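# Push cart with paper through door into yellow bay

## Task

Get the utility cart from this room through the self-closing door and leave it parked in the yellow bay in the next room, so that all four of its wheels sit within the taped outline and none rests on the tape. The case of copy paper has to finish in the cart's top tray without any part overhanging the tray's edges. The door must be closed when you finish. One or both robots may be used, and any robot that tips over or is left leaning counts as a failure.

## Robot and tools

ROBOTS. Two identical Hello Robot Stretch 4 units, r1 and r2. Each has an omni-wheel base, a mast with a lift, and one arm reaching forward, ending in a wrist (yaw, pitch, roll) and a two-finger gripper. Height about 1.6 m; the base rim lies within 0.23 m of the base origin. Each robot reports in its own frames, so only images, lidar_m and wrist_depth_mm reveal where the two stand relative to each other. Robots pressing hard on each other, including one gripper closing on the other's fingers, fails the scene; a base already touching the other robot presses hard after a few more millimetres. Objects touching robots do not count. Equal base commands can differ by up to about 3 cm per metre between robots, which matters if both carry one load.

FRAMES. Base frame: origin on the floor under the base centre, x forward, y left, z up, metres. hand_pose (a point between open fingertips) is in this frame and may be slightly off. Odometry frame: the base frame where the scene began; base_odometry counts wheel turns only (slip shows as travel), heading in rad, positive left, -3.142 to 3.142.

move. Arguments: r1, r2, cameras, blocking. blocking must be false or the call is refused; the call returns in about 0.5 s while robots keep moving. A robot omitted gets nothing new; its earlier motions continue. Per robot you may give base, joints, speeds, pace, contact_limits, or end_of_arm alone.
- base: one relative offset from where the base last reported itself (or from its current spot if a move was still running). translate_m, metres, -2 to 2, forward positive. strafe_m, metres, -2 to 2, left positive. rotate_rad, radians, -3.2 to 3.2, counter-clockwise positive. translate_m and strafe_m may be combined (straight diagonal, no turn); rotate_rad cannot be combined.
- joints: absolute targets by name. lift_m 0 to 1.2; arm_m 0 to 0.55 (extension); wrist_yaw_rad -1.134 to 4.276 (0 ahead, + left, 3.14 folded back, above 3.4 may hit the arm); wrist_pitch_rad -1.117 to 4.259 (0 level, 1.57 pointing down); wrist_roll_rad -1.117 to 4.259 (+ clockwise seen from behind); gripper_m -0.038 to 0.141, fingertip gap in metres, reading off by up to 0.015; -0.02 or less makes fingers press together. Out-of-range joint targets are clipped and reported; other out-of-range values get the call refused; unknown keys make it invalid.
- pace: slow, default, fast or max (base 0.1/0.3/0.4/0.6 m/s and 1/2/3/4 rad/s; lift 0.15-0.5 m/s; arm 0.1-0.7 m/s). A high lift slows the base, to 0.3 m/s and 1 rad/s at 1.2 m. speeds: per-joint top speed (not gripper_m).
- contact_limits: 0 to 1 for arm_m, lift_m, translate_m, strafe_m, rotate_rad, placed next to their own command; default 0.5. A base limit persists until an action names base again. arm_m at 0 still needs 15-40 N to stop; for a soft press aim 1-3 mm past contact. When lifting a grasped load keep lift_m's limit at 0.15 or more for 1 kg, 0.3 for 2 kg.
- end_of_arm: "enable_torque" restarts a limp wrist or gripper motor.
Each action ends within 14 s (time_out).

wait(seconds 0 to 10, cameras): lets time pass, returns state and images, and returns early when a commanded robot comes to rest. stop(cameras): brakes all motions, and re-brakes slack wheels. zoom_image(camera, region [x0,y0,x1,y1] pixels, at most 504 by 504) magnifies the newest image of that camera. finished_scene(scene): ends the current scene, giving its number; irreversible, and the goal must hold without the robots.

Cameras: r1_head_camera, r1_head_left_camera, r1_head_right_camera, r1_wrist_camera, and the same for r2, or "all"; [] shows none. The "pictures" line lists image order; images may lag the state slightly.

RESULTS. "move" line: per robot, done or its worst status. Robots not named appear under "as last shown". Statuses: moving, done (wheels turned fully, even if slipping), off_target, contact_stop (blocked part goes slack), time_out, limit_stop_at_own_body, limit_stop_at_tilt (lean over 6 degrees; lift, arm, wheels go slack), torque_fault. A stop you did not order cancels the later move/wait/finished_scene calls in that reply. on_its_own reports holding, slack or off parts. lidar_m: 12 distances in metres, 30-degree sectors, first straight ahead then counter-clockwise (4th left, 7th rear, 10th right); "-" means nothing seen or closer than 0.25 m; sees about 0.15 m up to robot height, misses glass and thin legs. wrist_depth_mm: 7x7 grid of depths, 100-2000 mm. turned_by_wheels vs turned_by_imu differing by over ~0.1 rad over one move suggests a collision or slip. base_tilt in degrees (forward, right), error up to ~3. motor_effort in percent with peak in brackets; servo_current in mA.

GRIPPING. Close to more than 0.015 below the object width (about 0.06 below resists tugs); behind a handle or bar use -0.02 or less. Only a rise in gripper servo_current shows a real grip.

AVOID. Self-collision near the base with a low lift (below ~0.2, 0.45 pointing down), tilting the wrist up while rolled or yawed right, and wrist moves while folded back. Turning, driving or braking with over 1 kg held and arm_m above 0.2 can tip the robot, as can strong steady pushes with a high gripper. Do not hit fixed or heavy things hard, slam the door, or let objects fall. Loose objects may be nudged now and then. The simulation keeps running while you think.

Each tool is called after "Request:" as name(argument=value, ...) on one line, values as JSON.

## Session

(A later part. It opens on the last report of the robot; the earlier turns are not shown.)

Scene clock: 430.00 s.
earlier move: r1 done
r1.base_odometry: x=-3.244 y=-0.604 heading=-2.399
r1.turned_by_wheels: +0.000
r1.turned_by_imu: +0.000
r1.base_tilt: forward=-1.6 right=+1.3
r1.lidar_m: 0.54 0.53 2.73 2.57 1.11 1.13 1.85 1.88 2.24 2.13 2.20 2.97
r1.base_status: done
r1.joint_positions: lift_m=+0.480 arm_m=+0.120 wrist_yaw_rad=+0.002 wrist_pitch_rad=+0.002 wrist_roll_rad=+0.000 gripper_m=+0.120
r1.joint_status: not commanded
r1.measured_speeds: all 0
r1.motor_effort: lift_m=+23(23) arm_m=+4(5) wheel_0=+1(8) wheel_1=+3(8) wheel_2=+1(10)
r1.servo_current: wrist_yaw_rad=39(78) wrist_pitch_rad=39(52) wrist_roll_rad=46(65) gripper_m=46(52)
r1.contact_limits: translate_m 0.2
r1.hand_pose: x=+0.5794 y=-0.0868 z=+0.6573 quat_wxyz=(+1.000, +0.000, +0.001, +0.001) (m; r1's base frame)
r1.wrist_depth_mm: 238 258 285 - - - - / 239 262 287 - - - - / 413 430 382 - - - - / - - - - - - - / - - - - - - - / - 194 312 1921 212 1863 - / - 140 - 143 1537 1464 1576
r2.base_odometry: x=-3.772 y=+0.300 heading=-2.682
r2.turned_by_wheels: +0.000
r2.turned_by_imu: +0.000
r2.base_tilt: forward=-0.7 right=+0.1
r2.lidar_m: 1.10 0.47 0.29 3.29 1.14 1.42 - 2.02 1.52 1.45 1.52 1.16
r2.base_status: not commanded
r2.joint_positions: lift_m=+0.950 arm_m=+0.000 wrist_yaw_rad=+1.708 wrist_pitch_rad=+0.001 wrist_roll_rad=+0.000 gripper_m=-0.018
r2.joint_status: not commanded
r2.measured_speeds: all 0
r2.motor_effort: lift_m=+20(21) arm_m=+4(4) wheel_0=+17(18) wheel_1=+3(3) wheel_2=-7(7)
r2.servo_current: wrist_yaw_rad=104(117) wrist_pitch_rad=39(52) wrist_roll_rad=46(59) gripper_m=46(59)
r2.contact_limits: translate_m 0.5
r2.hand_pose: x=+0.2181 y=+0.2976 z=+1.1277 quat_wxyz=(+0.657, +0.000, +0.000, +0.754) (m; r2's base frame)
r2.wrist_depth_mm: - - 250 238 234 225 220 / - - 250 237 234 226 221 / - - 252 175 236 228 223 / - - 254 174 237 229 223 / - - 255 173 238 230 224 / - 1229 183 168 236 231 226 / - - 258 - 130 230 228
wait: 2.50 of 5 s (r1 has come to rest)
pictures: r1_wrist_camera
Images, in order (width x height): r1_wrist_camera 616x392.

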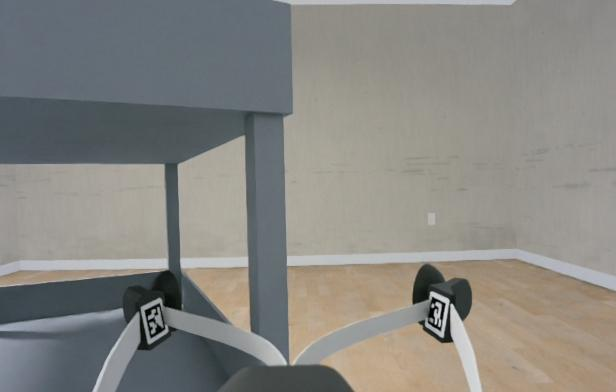

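Request:
move(r1={"base":{"translate_m":0.155,"strafe_m":0.03},"pace":"slow","contact_limits":{"translate_m":0.15}}, blocking=false, cameras=[])

Request:
wait(seconds=4, cameras=["r1_wrist_camera"])

Scene clock: 434.47 s.
move: r1 moving
r1.base_odometry: x=-3.252 y=-0.614 heading=-2.399
r1.turned_by_wheels: +0.000
r1.turned_by_imu: +0.000
r1.base_tilt: forward=-1.6 right=+1.3
r1.lidar_m: 0.55 0.51 2.70 2.57 1.11 1.13 1.85 1.91 2.25 2.13 2.19 2.94
r1.base_status: translate_m moving; strafe_m moving
r1.joint_positions: lift_m=+0.480 arm_m=+0.120 wrist_yaw_rad=+0.002 wrist_pitch_rad=+0.002 wrist_roll_rad=+0.000 gripper_m=+0.120
r1.joint_status: not commanded
r1.measured_speeds: translate_m=+0.048 strafe_m=+0.009 rotate_rad=+0.000 lift_m=+0.000 arm_m=+0.000 wrist_yaw_rad=+0.000 wrist_pitch_rad=+0.000 wrist_roll_rad=+0.000
r1.motor_effort: lift_m=+23(23) arm_m=+4(4) wheel_0=+3(5) wheel_1=+2(6) wheel_2=-4(7)
r1.servo_current: wrist_yaw_rad=39(52) wrist_pitch_rad=39(46) wrist_roll_rad=46(52) gripper_m=46(52)
r1.contact_limits: translate_m 0.15
r1.hand_pose: x=+0.5794 y=-0.0868 z=+0.6573 quat_wxyz=(+1.000, +0.000, +0.001, +0.001) (m; r1's base frame)
r1.wrist_depth_mm: 229 249 274 - - - - / 229 252 274 - - - - / 413 430 382 - - - - / - - - - - - - / - - - - - - - / - 194 580 1863 212 1808 - / - 140 - 143 1499 1397 1537
r2: as last shown
r2.lidar_m: 1.11 0.46 0.28 3.30 1.14 1.43 - 2.00 1.48 1.43 1.52 1.17
r2.motor_effort: lift_m=+20(20) arm_m=+4(4) wheel_0=+17(17) wheel_1=+3(3) wheel_2=-7(7)
r2.servo_current: wrist_yaw_rad=98(111) wrist_pitch_rad=46(46) wrist_roll_rad=52(59) gripper_m=52(52)
r2.contact_limits: translate_m 0.5
r2.wrist_depth_mm: - - 249 236 233 225 220 / - - 251 237 234 226 222 / - - 252 175 236 229 223 / - - 254 174 236 229 223 / - - 256 173 238 230 225 / - 1255 183 167 237 232 226 / - - 259 - 130 230 227
pictures: none
No camera images: "cameras" was empty.

Scene clock: 436.80 s.
earlier move: r1 done
r1.base_odometry: x=-3.338 y=-0.731 heading=-2.399
r1.turned_by_wheels: +0.000
r1.turned_by_imu: +0.000
r1.base_tilt: forward=-1.5 right=+1.3
r1.lidar_m: 0.39 0.37 2.67 2.56 1.19 1.21 1.99 2.05 2.27 2.16 2.22 3.01
r1.base_status: done
r1.joint_positions: lift_m=+0.480 arm_m=+0.120 wrist_yaw_rad=+0.002 wrist_pitch_rad=+0.002 wrist_roll_rad=+0.000 gripper_m=+0.120
r1.joint_status: not commanded
r1.measured_speeds: all 0
r1.motor_effort: lift_m=+23(23) arm_m=+4(4) wheel_0=+2(6) wheel_1=+4(8) wheel_2=-1(7)
r1.servo_current: wrist_yaw_rad=65(72) wrist_pitch_rad=33(52) wrist_roll_rad=39(59) gripper_m=46(52)
r1.contact_limits: translate_m 0.15
r1.hand_pose: x=+0.5794 y=-0.0868 z=+0.6573 quat_wxyz=(+1.000, +0.000, +0.001, +0.001) (m; r1's base frame)
r1.wrist_depth_mm: 144 141 153 155 - - - / 206 214 199 158 - - - / 418 439 - 156 - - - / - - - 156 - - - / - - - 158 - - - / - 201 - 161 194 1808 - / - 140 404 144 1537 1430 1537
r2.base_odometry: x=-3.772 y=+0.300 heading=-2.682
r2.turned_by_wheels: +0.000
r2.turned_by_imu: +0.000
r2.base_tilt: forward=-0.7 right=+0.1
r2.lidar_m: 1.11 0.48 0.29 3.29 1.20 1.45 - 2.04 1.50 1.45 1.52 1.15
r2.base_status: not commanded
r2.joint_positions: lift_m=+0.950 arm_m=+0.000 wrist_yaw_rad=+1.708 wrist_pitch_rad=+0.001 wrist_roll_rad=+0.000 gripper_m=-0.018
r2.joint_status: not commanded
r2.measured_speeds: all 0
r2.motor_effort: lift_m=+20(21) arm_m=+4(4) wheel_0=+17(17) wheel_1=+3(3) wheel_2=-7(7)
r2.servo_current: wrist_yaw_rad=98(117) wrist_pitch_rad=46(46) wrist_roll_rad=39(59) gripper_m=46(59)
r2.contact_limits: translate_m 0.5
r2.hand_pose: x=+0.2181 y=+0.2976 z=+1.1277 quat_wxyz=(+0.657, +0.000, +0.000, +0.754) (m; r2's base frame)
r2.wrist_depth_mm: - - 250 236 234 226 220 / - - 250 238 235 227 222 / - - 251 176 236 229 223 / - - 253 174 236 229 223 / - - 256 173 239 229 224 / - - 183 168 236 231 224 / - - 258 - 130 230 227
wait: 2.33 of 4 s (r1 has come to rest)
pictures: r1_wrist_camera
Images, in order (width x height): r1_wrist_camera 616x392.

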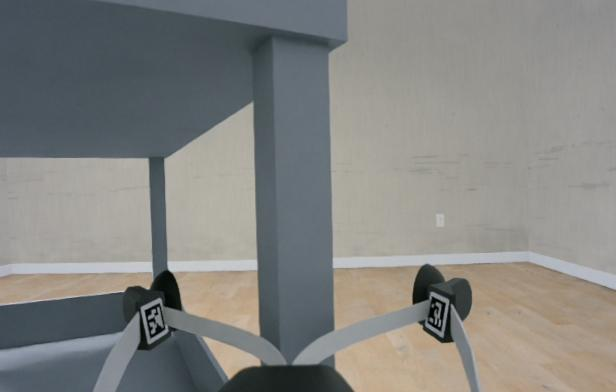

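Request:
move(r1={"joints":{"gripper_m":-0.03}}, blocking=false, cameras=[])

Request:
wait(seconds=2, cameras=["r1_wrist_camera"])

Request:
move(r1={"base":{"translate_m":-0.8,"strafe_m":0.1},"pace":"slow","contact_limits":{"translate_m":0.6}}, blocking=false, cameras=[])

Request:
wait(seconds=10, cameras=["r1_head_camera","r1_wrist_camera"])

Scene clock: 446.57 s.
move: r1 moving
r1.base_odometry: x=-3.338 y=-0.731 heading=-2.399
r1.turned_by_wheels: +0.000
r1.turned_by_imu: +0.000
r1.base_tilt: forward=-1.6 right=+1.3
r1.lidar_m: 0.40 0.38 2.69 2.53 1.19 1.22 1.98 2.04 2.28 2.17 2.22 3.00
r1.base_status: not commanded
r1.joint_positions: lift_m=+0.480 arm_m=+0.120 wrist_yaw_rad=+0.002 wrist_pitch_rad=+0.002 wrist_roll_rad=+0.000 gripper_m=+0.106
r1.joint_status: gripper_m moving
r1.measured_speeds: all 0
r1.motor_effort: lift_m=+23(23) arm_m=+4(4) wheel_0=+3(3) wheel_1=+3(4) wheel_2=-1(1)
r1.servo_current: wrist_yaw_rad=39(65) wrist_pitch_rad=39(46) wrist_roll_rad=39(59) gripper_m=78(78)
r1.contact_limits: translate_m 0.15
r1.hand_pose: x=+0.5794 y=-0.0868 z=+0.6573 quat_wxyz=(+1.000, +0.000, +0.001, +0.001) (m; r1's base frame)
r1.wrist_depth_mm: 144 141 153 156 - - - / 206 213 200 158 - - - / 418 439 - 156 - - - / - - - 157 - - - / - - - 158 - - - / - 195 - 159 195 - - / - 151 357 141 1537 1397 1537
r2: as last shown
r2.turned_by_imu: +0.001
r2.base_tilt: forward=-0.8 right=+0.0
r2.lidar_m: 1.12 0.48 0.30 3.28 1.18 1.43 - 2.03 1.50 1.45 1.53 1.16
r2.motor_effort: lift_m=+20(20) arm_m=+4(4) wheel_0=+17(17) wheel_1=+3(3) wheel_2=-7(7)
r2.servo_current: wrist_yaw_rad=111(111) wrist_pitch_rad=33(46) wrist_roll_rad=46(65) gripper_m=52(52)
r2.contact_limits: translate_m 0.5
r2.wrist_depth_mm: - - 249 236 233 225 220 / - - 251 238 234 226 220 / - - 252 175 236 229 223 / - - 254 174 236 229 223 / - - 255 173 239 230 224 / - - 183 168 236 231 226 / - - 258 - 130 230 227
pictures: none
No camera images: "cameras" was empty.

Scene clock: 448.30 s.
earlier move: r1 done
r1.base_odometry: x=-3.338 y=-0.731 heading=-2.399
r1.turned_by_wheels: +0.000
r1.turned_by_imu: +0.000
r1.base_tilt: forward=-1.6 right=+1.2
r1.lidar_m: 0.40 0.38 2.70 2.54 1.17 1.21 1.99 2.08 2.29 2.15 2.24 2.98
r1.base_status: not commanded
r1.joint_positions: lift_m=+0.480 arm_m=+0.120 wrist_yaw_rad=+0.002 wrist_pitch_rad=+0.002 wrist_roll_rad=+0.000 gripper_m=-0.029
r1.joint_status: all done
r1.measured_speeds: all 0
r1.motor_effort: lift_m=+23(23) arm_m=+4(4) wheel_0=+3(3) wheel_1=+3(4) wheel_2=-1(1)
r1.servo_current: wrist_yaw_rad=46(65) wrist_pitch_rad=39(52) wrist_roll_rad=46(72) gripper_m=59(143)
r1.contact_limits: translate_m 0.15
r1.hand_pose: x=+0.5794 y=-0.0868 z=+0.6573 quat_wxyz=(+1.000, +0.000, +0.001, +0.001) (m; r1's base frame)
r1.wrist_depth_mm: 144 141 153 156 - - - / 206 213 200 158 - - - / 418 439 - 156 - - - / - - - 156 - - - / - - - 158 - - - / - 676 184 159 181 - - / - 140 179 156 171 1366 1499
r2.base_odometry: x=-3.772 y=+0.300 heading=-2.682
r2.turned_by_wheels: +0.000
r2.turned_by_imu: +0.000
r2.base_tilt: forward=-0.7 right=+0.0
r2.lidar_m: 1.11 0.46 0.28 3.30 1.19 1.45 - 2.02 1.50 1.45 1.53 1.16
r2.base_status: not commanded
r2.joint_positions: lift_m=+0.950 arm_m=+0.000 wrist_yaw_rad=+1.708 wrist_pitch_rad=+0.001 wrist_roll_rad=+0.000 gripper_m=-0.018
r2.joint_status: not commanded
r2.measured_speeds: all 0
r2.motor_effort: lift_m=+21(21) arm_m=+4(4) wheel_0=+17(17) wheel_1=+3(3) wheel_2=-7(7)
r2.servo_current: wrist_yaw_rad=98(111) wrist_pitch_rad=39(46) wrist_roll_rad=46(65) gripper_m=46(59)
r2.contact_limits: translate_m 0.5
r2.hand_pose: x=+0.2181 y=+0.2976 z=+1.1277 quat_wxyz=(+0.657, +0.000, +0.000, +0.754) (m; r2's base frame)
r2.wrist_depth_mm: - - 250 236 233 226 220 / - - 250 238 234 226 222 / - - 253 175 235 229 224 / - - 254 174 236 229 224 / - - 254 173 238 229 225 / - - 182 168 236 231 226 / - - 258 - 131 230 226
wait: 1.73 of 2 s (r1 has come to rest)
pictures: r1_wrist_camera
Images, in order (width x height): r1_wrist_camera 616x392.

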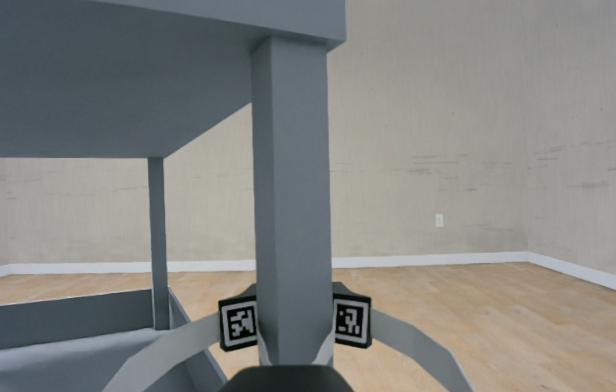

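Scene clock: 448.80 s.
move: r1 moving
r1.base_odometry: x=-3.328 y=-0.723 heading=-2.399
r1.turned_by_wheels: +0.000
r1.turned_by_imu: -0.001
r1.base_tilt: forward=-1.5 right=+1.3
r1.lidar_m: 0.42 0.38 2.69 2.55 1.15 1.21 1.99 2.05 2.27 2.16 2.22 3.01
r1.base_status: translate_m moving; strafe_m moving
r1.joint_positions: lift_m=+0.480 arm_m=+0.120 wrist_yaw_rad=+0.002 wrist_pitch_rad=+0.002 wrist_roll_rad=+0.000 gripper_m=-0.029
r1.joint_status: not commanded
r1.measured_speeds: translate_m=-0.045 strafe_m=+0.006 rotate_rad=+0.004 lift_m=+0.000 arm_m=+0.000 wrist_yaw_rad=+0.000 wrist_pitch_rad=+0.000 wrist_roll_rad=+0.000
r1.motor_effort: lift_m=+23(23) arm_m=+1(4) wheel_0=-7(7) wheel_1=-4(5) wheel_2=+6(6)
r1.servo_current: wrist_yaw_rad=46(59) wrist_pitch_rad=46(46) wrist_roll_rad=52(59) gripper_m=59(65)
r1.contact_limits: translate_m 0.6
r1.hand_pose: x=+0.5795 y=-0.0868 z=+0.6573 quat_wxyz=(+1.000, +0.000, +0.001, +0.001) (m; r1's base frame)
r1.wrist_depth_mm: 144 141 153 162 - - - / 205 213 199 166 - - - / 413 439 - 167 - - - / - - - 167 - - - / - - - 167 - - - / - - 208 170 181 - - / - 137 184 163 170 1537 1576
r2: as last shown
r2.lidar_m: 1.11 0.48 0.29 3.30 1.19 1.45 - 1.99 1.53 1.45 1.52 1.18
r2.motor_effort: lift_m=+20(21) arm_m=+4(4) wheel_0=+17(17) wheel_1=+2(3) wheel_2=-7(7)
r2.servo_current: wrist_yaw_rad=91(104) wrist_pitch_rad=46(46) wrist_roll_rad=46(52) gripper_m=52(52)
r2.contact_limits: translate_m 0.5
r2.wrist_depth_mm: - - 250 236 233 226 220 / - - 251 237 234 226 221 / - - 251 175 235 229 223 / - - 254 174 236 228 224 / - - 256 173 238 229 225 / - 1281 183 168 236 232 225 / - - 258 - 130 230 227
pictures: none
No camera images: "cameras" was empty.

Scene clock: 457.63 s.
earlier move: r1 done
r1.base_odometry: x=-2.681 y=-0.263 heading=-2.399
r1.turned_by_wheels: +0.000
r1.turned_by_imu: +0.000
r1.base_tilt: forward=-1.6 right=+1.3
r1.lidar_m: 0.51 3.57 2.55 0.79 0.65 0.83 - 1.23 1.67 2.28 2.35 0.54
r1.base_status: done
r1.joint_positions: lift_m=+0.480 arm_m=+0.120 wrist_yaw_rad=-0.001 wrist_pitch_rad=+0.002 wrist_roll_rad=+0.000 gripper_m=-0.029
r1.joint_status: not commanded
r1.measured_speeds: all 0
r1.motor_effort: lift_m=+23(23) arm_m=-4(4) wheel_0=-6(12) wheel_1=-3(8) wheel_2=+3(15)
r1.servo_current: wrist_yaw_rad=52(78) wrist_pitch_rad=39(52) wrist_roll_rad=52(72) gripper_m=52(72)
r1.contact_limits: translate_m 0.6
r1.hand_pose: x=+0.5793 y=-0.0876 z=+0.6573 quat_wxyz=(+1.000, +0.000, +0.001, +0.000) (m; r1's base frame)
r1.wrist_depth_mm: - - 220 162 180 207 232 / - - 251 167 228 229 243 / - - 452 167 500 521 530 / - - - 167 - - - / - - - 167 - - - / - - 186 167 176 - - / 1661 1464 167 145 156 - -
r2.base_odometry: x=-3.772 y=+0.300 heading=-2.682
r2.turned_by_wheels: +0.000
r2.turned_by_imu: +0.001
r2.base_tilt: forward=-0.7 right=+0.1
r2.lidar_m: 1.11 0.46 0.29 0.79 1.02 1.37 - 2.03 1.50 1.46 1.51 1.15
r2.base_status: not commanded
r2.joint_positions: lift_m=+0.950 arm_m=+0.000 wrist_yaw_rad=+1.708 wrist_pitch_rad=+0.001 wrist_roll_rad=+0.000 gripper_m=-0.018
r2.joint_status: not commanded
r2.measured_speeds: all 0
r2.motor_effort: lift_m=+20(21) arm_m=+4(4) wheel_0=+17(18) wheel_1=+3(3) wheel_2=-7(7)
r2.servo_current: wrist_yaw_rad=104(117) wrist_pitch_rad=39(52) wrist_roll_rad=46(65) gripper_m=46(59)
r2.contact_limits: translate_m 0.5
r2.hand_pose: x=+0.2181 y=+0.2976 z=+1.1277 quat_wxyz=(+0.657, +0.000, +0.000, +0.754) (m; r2's base frame)
r2.wrist_depth_mm: - - 250 236 234 225 219 / - - 250 237 234 227 220 / - - 252 175 236 229 222 / - - 254 174 237 229 224 / 1281 1366 255 173 238 230 224 / - 1281 183 168 236 230 226 / - - 258 - 130 231 227
wait: 8.83 of 10 s (r1 has come to rest)
pictures: r1_head_camera, r1_wrist_camera
Images, in order (width x height): r1_head_camera 420x560, r1_wrist_camera 616x392.

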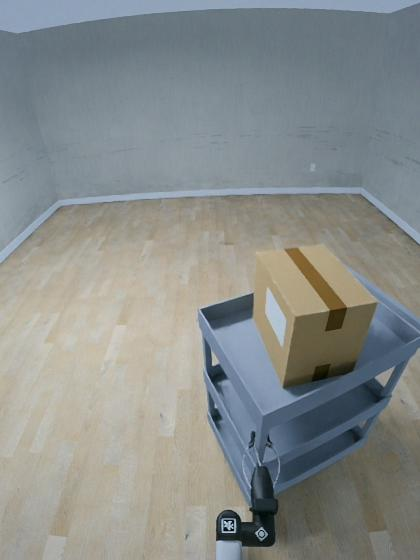

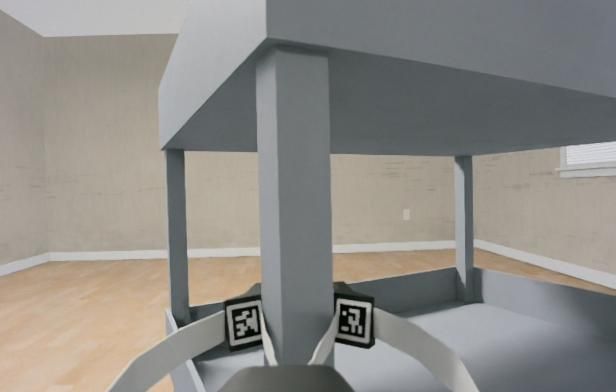

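Request:
move(r1={"base":{"translate_m":-0.5},"pace":"slow","contact_limits":{"translate_m":0.6}}, blocking=false, cameras=[])

Request:
wait(seconds=10, cameras=["r1_head_camera"])

Scene clock: 478.83 s.
move: r1 moving
r1.base_odometry: x=-2.672 y=-0.255 heading=-2.399
r1.turned_by_wheels: -0.001
r1.turned_by_imu: -0.002
r1.base_tilt: forward=-1.6 right=+1.3
r1.lidar_m: 0.48 3.60 2.58 0.79 0.64 0.83 - 1.24 1.63 2.28 2.35 0.53
r1.base_status: translate_m moving
r1.joint_positions: lift_m=+0.480 arm_m=+0.120 wrist_yaw_rad=-0.001 wrist_pitch_rad=+0.002 wrist_roll_rad=+0.000 gripper_m=-0.029
r1.joint_status: not commanded
r1.measured_speeds: translate_m=-0.048 strafe_m=+0.000 rotate_rad=+0.001 lift_m=+0.000 arm_m=+0.000 wrist_yaw_rad=+0.000 wrist_pitch_rad=+0.000 wrist_roll_rad=+0.000
r1.motor_effort: lift_m=+23(23) arm_m=-4(4) wheel_0=-9(9) wheel_1=-7(8) wheel_2=+8(8)
r1.servo_current: wrist_yaw_rad=46(59) wrist_pitch_rad=33(52) wrist_roll_rad=59(59) gripper_m=59(59)
r1.contact_limits: translate_m 0.6
r1.hand_pose: x=+0.5793 y=-0.0876 z=+0.6573 quat_wxyz=(+1.000, +0.000, +0.001, +0.000) (m; r1's base frame)
r1.wrist_depth_mm: - - 223 163 179 206 231 / - - 245 167 228 229 240 / - - 459 167 496 517 535 / - - - 167 - - - / - - - 167 - - - / - - 185 168 177 - - / 1708 1464 160 165 157 - -
r2: as last shown
r2.turned_by_imu: +0.003
r2.lidar_m: 1.10 0.47 0.28 0.77 1.05 1.35 - 2.01 1.51 1.45 1.53 1.15
r2.motor_effort: lift_m=+20(20) arm_m=+4(4) wheel_0=+17(17) wheel_1=+3(3) wheel_2=-7(7)
r2.servo_current: wrist_yaw_rad=111(111) wrist_pitch_rad=39(46) wrist_roll_rad=46(52) gripper_m=46(59)
r2.contact_limits: translate_m 0.5
r2.wrist_depth_mm: - - 250 237 233 225 220 / - - 251 238 235 227 221 / - - 252 175 235 228 223 / - - 253 174 236 229 223 / 1308 1308 256 173 237 230 224 / - 1255 183 168 236 232 226 / - - 259 - 130 230 226
pictures: none
No camera images: "cameras" was empty.

Scene clock: 484.60 s.
earlier move: r1 done
r1.base_odometry: x=-2.313 y=+0.075 heading=-2.399
r1.turned_by_wheels: +0.000
r1.turned_by_imu: +0.000
r1.base_tilt: forward=-1.6 right=+1.2
r1.lidar_m: 0.51 3.57 0.63 0.55 0.58 0.76 3.72 0.81 0.99 2.29 0.78 0.52
r1.base_status: done
r1.joint_positions: lift_m=+0.480 arm_m=+0.120 wrist_yaw_rad=-0.001 wrist_pitch_rad=+0.002 wrist_roll_rad=+0.000 gripper_m=-0.029
r1.joint_status: not commanded
r1.measured_speeds: all 0
r1.motor_effort: lift_m=+23(23) arm_m=-4(4) wheel_0=-3(11) wheel_1=-2(8) wheel_2=+4(9)
r1.servo_current: wrist_yaw_rad=39(72) wrist_pitch_rad=46(52) wrist_roll_rad=59(65) gripper_m=65(65)
r1.contact_limits: translate_m 0.6
r1.hand_pose: x=+0.5793 y=-0.0876 z=+0.6573 quat_wxyz=(+1.000, +0.000, +0.001, +0.000) (m; r1's base frame)
r1.wrist_depth_mm: - - - 155 158 161 164 / - - - 160 229 231 233 / - - - 161 508 530 549 / - - - 161 - - - / - - - 161 - - - / - - - 162 178 - - / 1708 1537 177 162 144 - -
r2.base_odometry: x=-3.772 y=+0.300 heading=-2.682
r2.turned_by_wheels: +0.000
r2.turned_by_imu: +0.001
r2.base_tilt: forward=-0.7 right=+0.0
r2.lidar_m: 1.12 0.47 0.29 0.99 1.11 4.85 - 2.01 1.50 1.44 1.52 1.17
r2.base_status: not commanded
r2.joint_positions: lift_m=+0.950 arm_m=+0.000 wrist_yaw_rad=+1.708 wrist_pitch_rad=+0.001 wrist_roll_rad=+0.000 gripper_m=-0.018
r2.joint_status: not commanded
r2.measured_speeds: all 0
r2.on_its_own: wrist_yaw_rad is at rest, and its servo_current (111 mA) is outside its rest range (0 to 104 mA)
r2.motor_effort: lift_m=+20(20) arm_m=+4(4) wheel_0=+17(18) wheel_1=+3(3) wheel_2=-7(7)
r2.servo_current: wrist_yaw_rad=111(117) wrist_pitch_rad=46(52) wrist_roll_rad=46(59) gripper_m=46(59)
r2.contact_limits: translate_m 0.5
r2.hand_pose: x=+0.2181 y=+0.2976 z=+1.1277 quat_wxyz=(+0.657, +0.000, +0.000, +0.754) (m; r2's base frame)
r2.wrist_depth_mm: - - 250 236 232 225 220 / - - 251 239 234 227 222 / - - 251 175 236 228 223 / - - 254 174 237 229 223 / - - 255 174 238 230 225 / - - 182 168 236 230 225 / - - 258 - 130 229 227
wait: 5.77 of 10 s (r1 has come to rest)
pictures: r1_head_camera
Images, in order (width x height): r1_head_camera 420x560.

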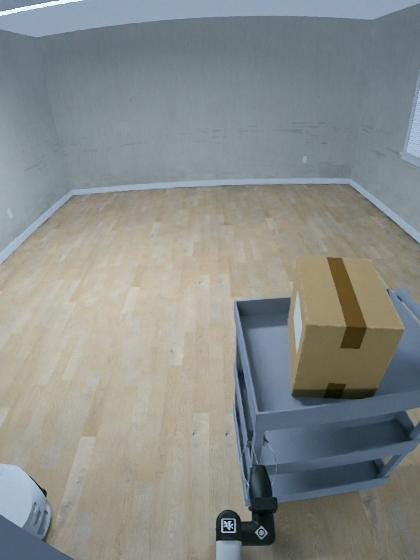

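Request:
wait(seconds=0, cameras=["r1_head_camera","r1_head_right_camera"])

Request:
zoom_image(camera="r1_head_right_camera", region=[0, 100, 420, 500])

Scene clock: 516.07 s.
r1.base_odometry: x=-2.313 y=+0.075 heading=-2.399
r1.turned_by_wheels: +0.000
r1.turned_by_imu: -0.002
r1.base_tilt: forward=-1.6 right=+1.3
r1.lidar_m: 0.51 3.56 0.63 0.57 0.58 0.72 3.73 0.82 0.95 2.28 0.77 0.53
r1.base_status: done
r1.joint_positions: lift_m=+0.480 arm_m=+0.120 wrist_yaw_rad=-0.001 wrist_pitch_rad=+0.002 wrist_roll_rad=+0.000 gripper_m=-0.029
r1.joint_status: not commanded
r1.measured_speeds: all 0
r1.motor_effort: lift_m=+23(23) arm_m=-4(4) wheel_0=-4(11) wheel_1=-2(8) wheel_2=+4(9)
r1.servo_current: wrist_yaw_rad=39(72) wrist_pitch_rad=39(52) wrist_roll_rad=33(65) gripper_m=52(65)
r1.contact_limits: translate_m 0.6
r1.hand_pose: x=+0.5793 y=-0.0876 z=+0.6573 quat_wxyz=(+1.000, +0.000, +0.001, +0.000) (m; r1's base frame)
r1.wrist_depth_mm: - - - 155 158 161 164 / - - - 160 229 232 232 / - - - 160 500 530 544 / - - - 161 - - - / - - - 161 - - - / - - - 162 179 - - / 1708 1537 177 162 144 - -
r2.base_odometry: x=-3.772 y=+0.300 heading=-2.682
r2.turned_by_wheels: +0.000
r2.turned_by_imu: +0.004
r2.base_tilt: forward=-0.7 right=+0.0
r2.lidar_m: 1.12 0.45 0.29 0.97 1.09 4.86 - 2.02 1.53 1.44 1.52 1.17
r2.base_status: not commanded
r2.joint_positions: lift_m=+0.950 arm_m=+0.000 wrist_yaw_rad=+1.708 wrist_pitch_rad=+0.001 wrist_roll_rad=+0.000 gripper_m=-0.018
r2.joint_status: not commanded
r2.measured_speeds: all 0
r2.motor_effort: lift_m=+20(20) arm_m=+4(4) wheel_0=+17(18) wheel_1=+3(3) wheel_2=-7(7)
r2.servo_current: wrist_yaw_rad=104(117) wrist_pitch_rad=33(52) wrist_roll_rad=52(59) gripper_m=46(59)
r2.contact_limits: translate_m 0.5
r2.hand_pose: x=+0.2181 y=+0.2976 z=+1.1277 quat_wxyz=(+0.657, +0.000, +0.000, +0.754) (m; r2's base frame)
r2.wrist_depth_mm: - - 249 237 232 226 220 / - - 250 238 233 226 220 / - - 252 175 235 228 223 / - - 254 174 237 229 223 / - - 255 173 238 229 225 / - - 182 168 236 231 226 / - - 258 - 130 229 227
pictures: r1_head_camera, r1_head_right_camera
Images, in order (width x height): r1_head_camera 420x560, r1_head_right_camera 420x672.

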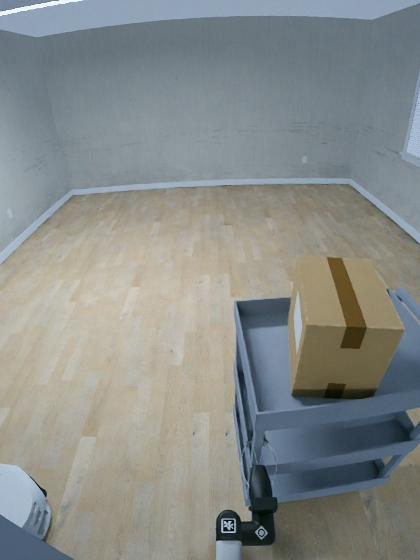

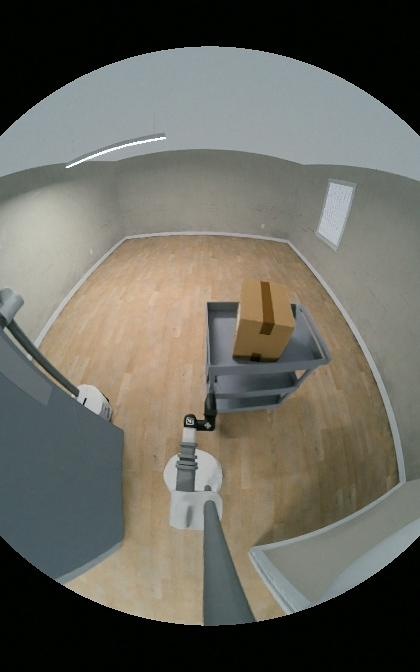

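Scaled by 1.200 from the camera's 420x672 image, which has a finer 600x960 frame.

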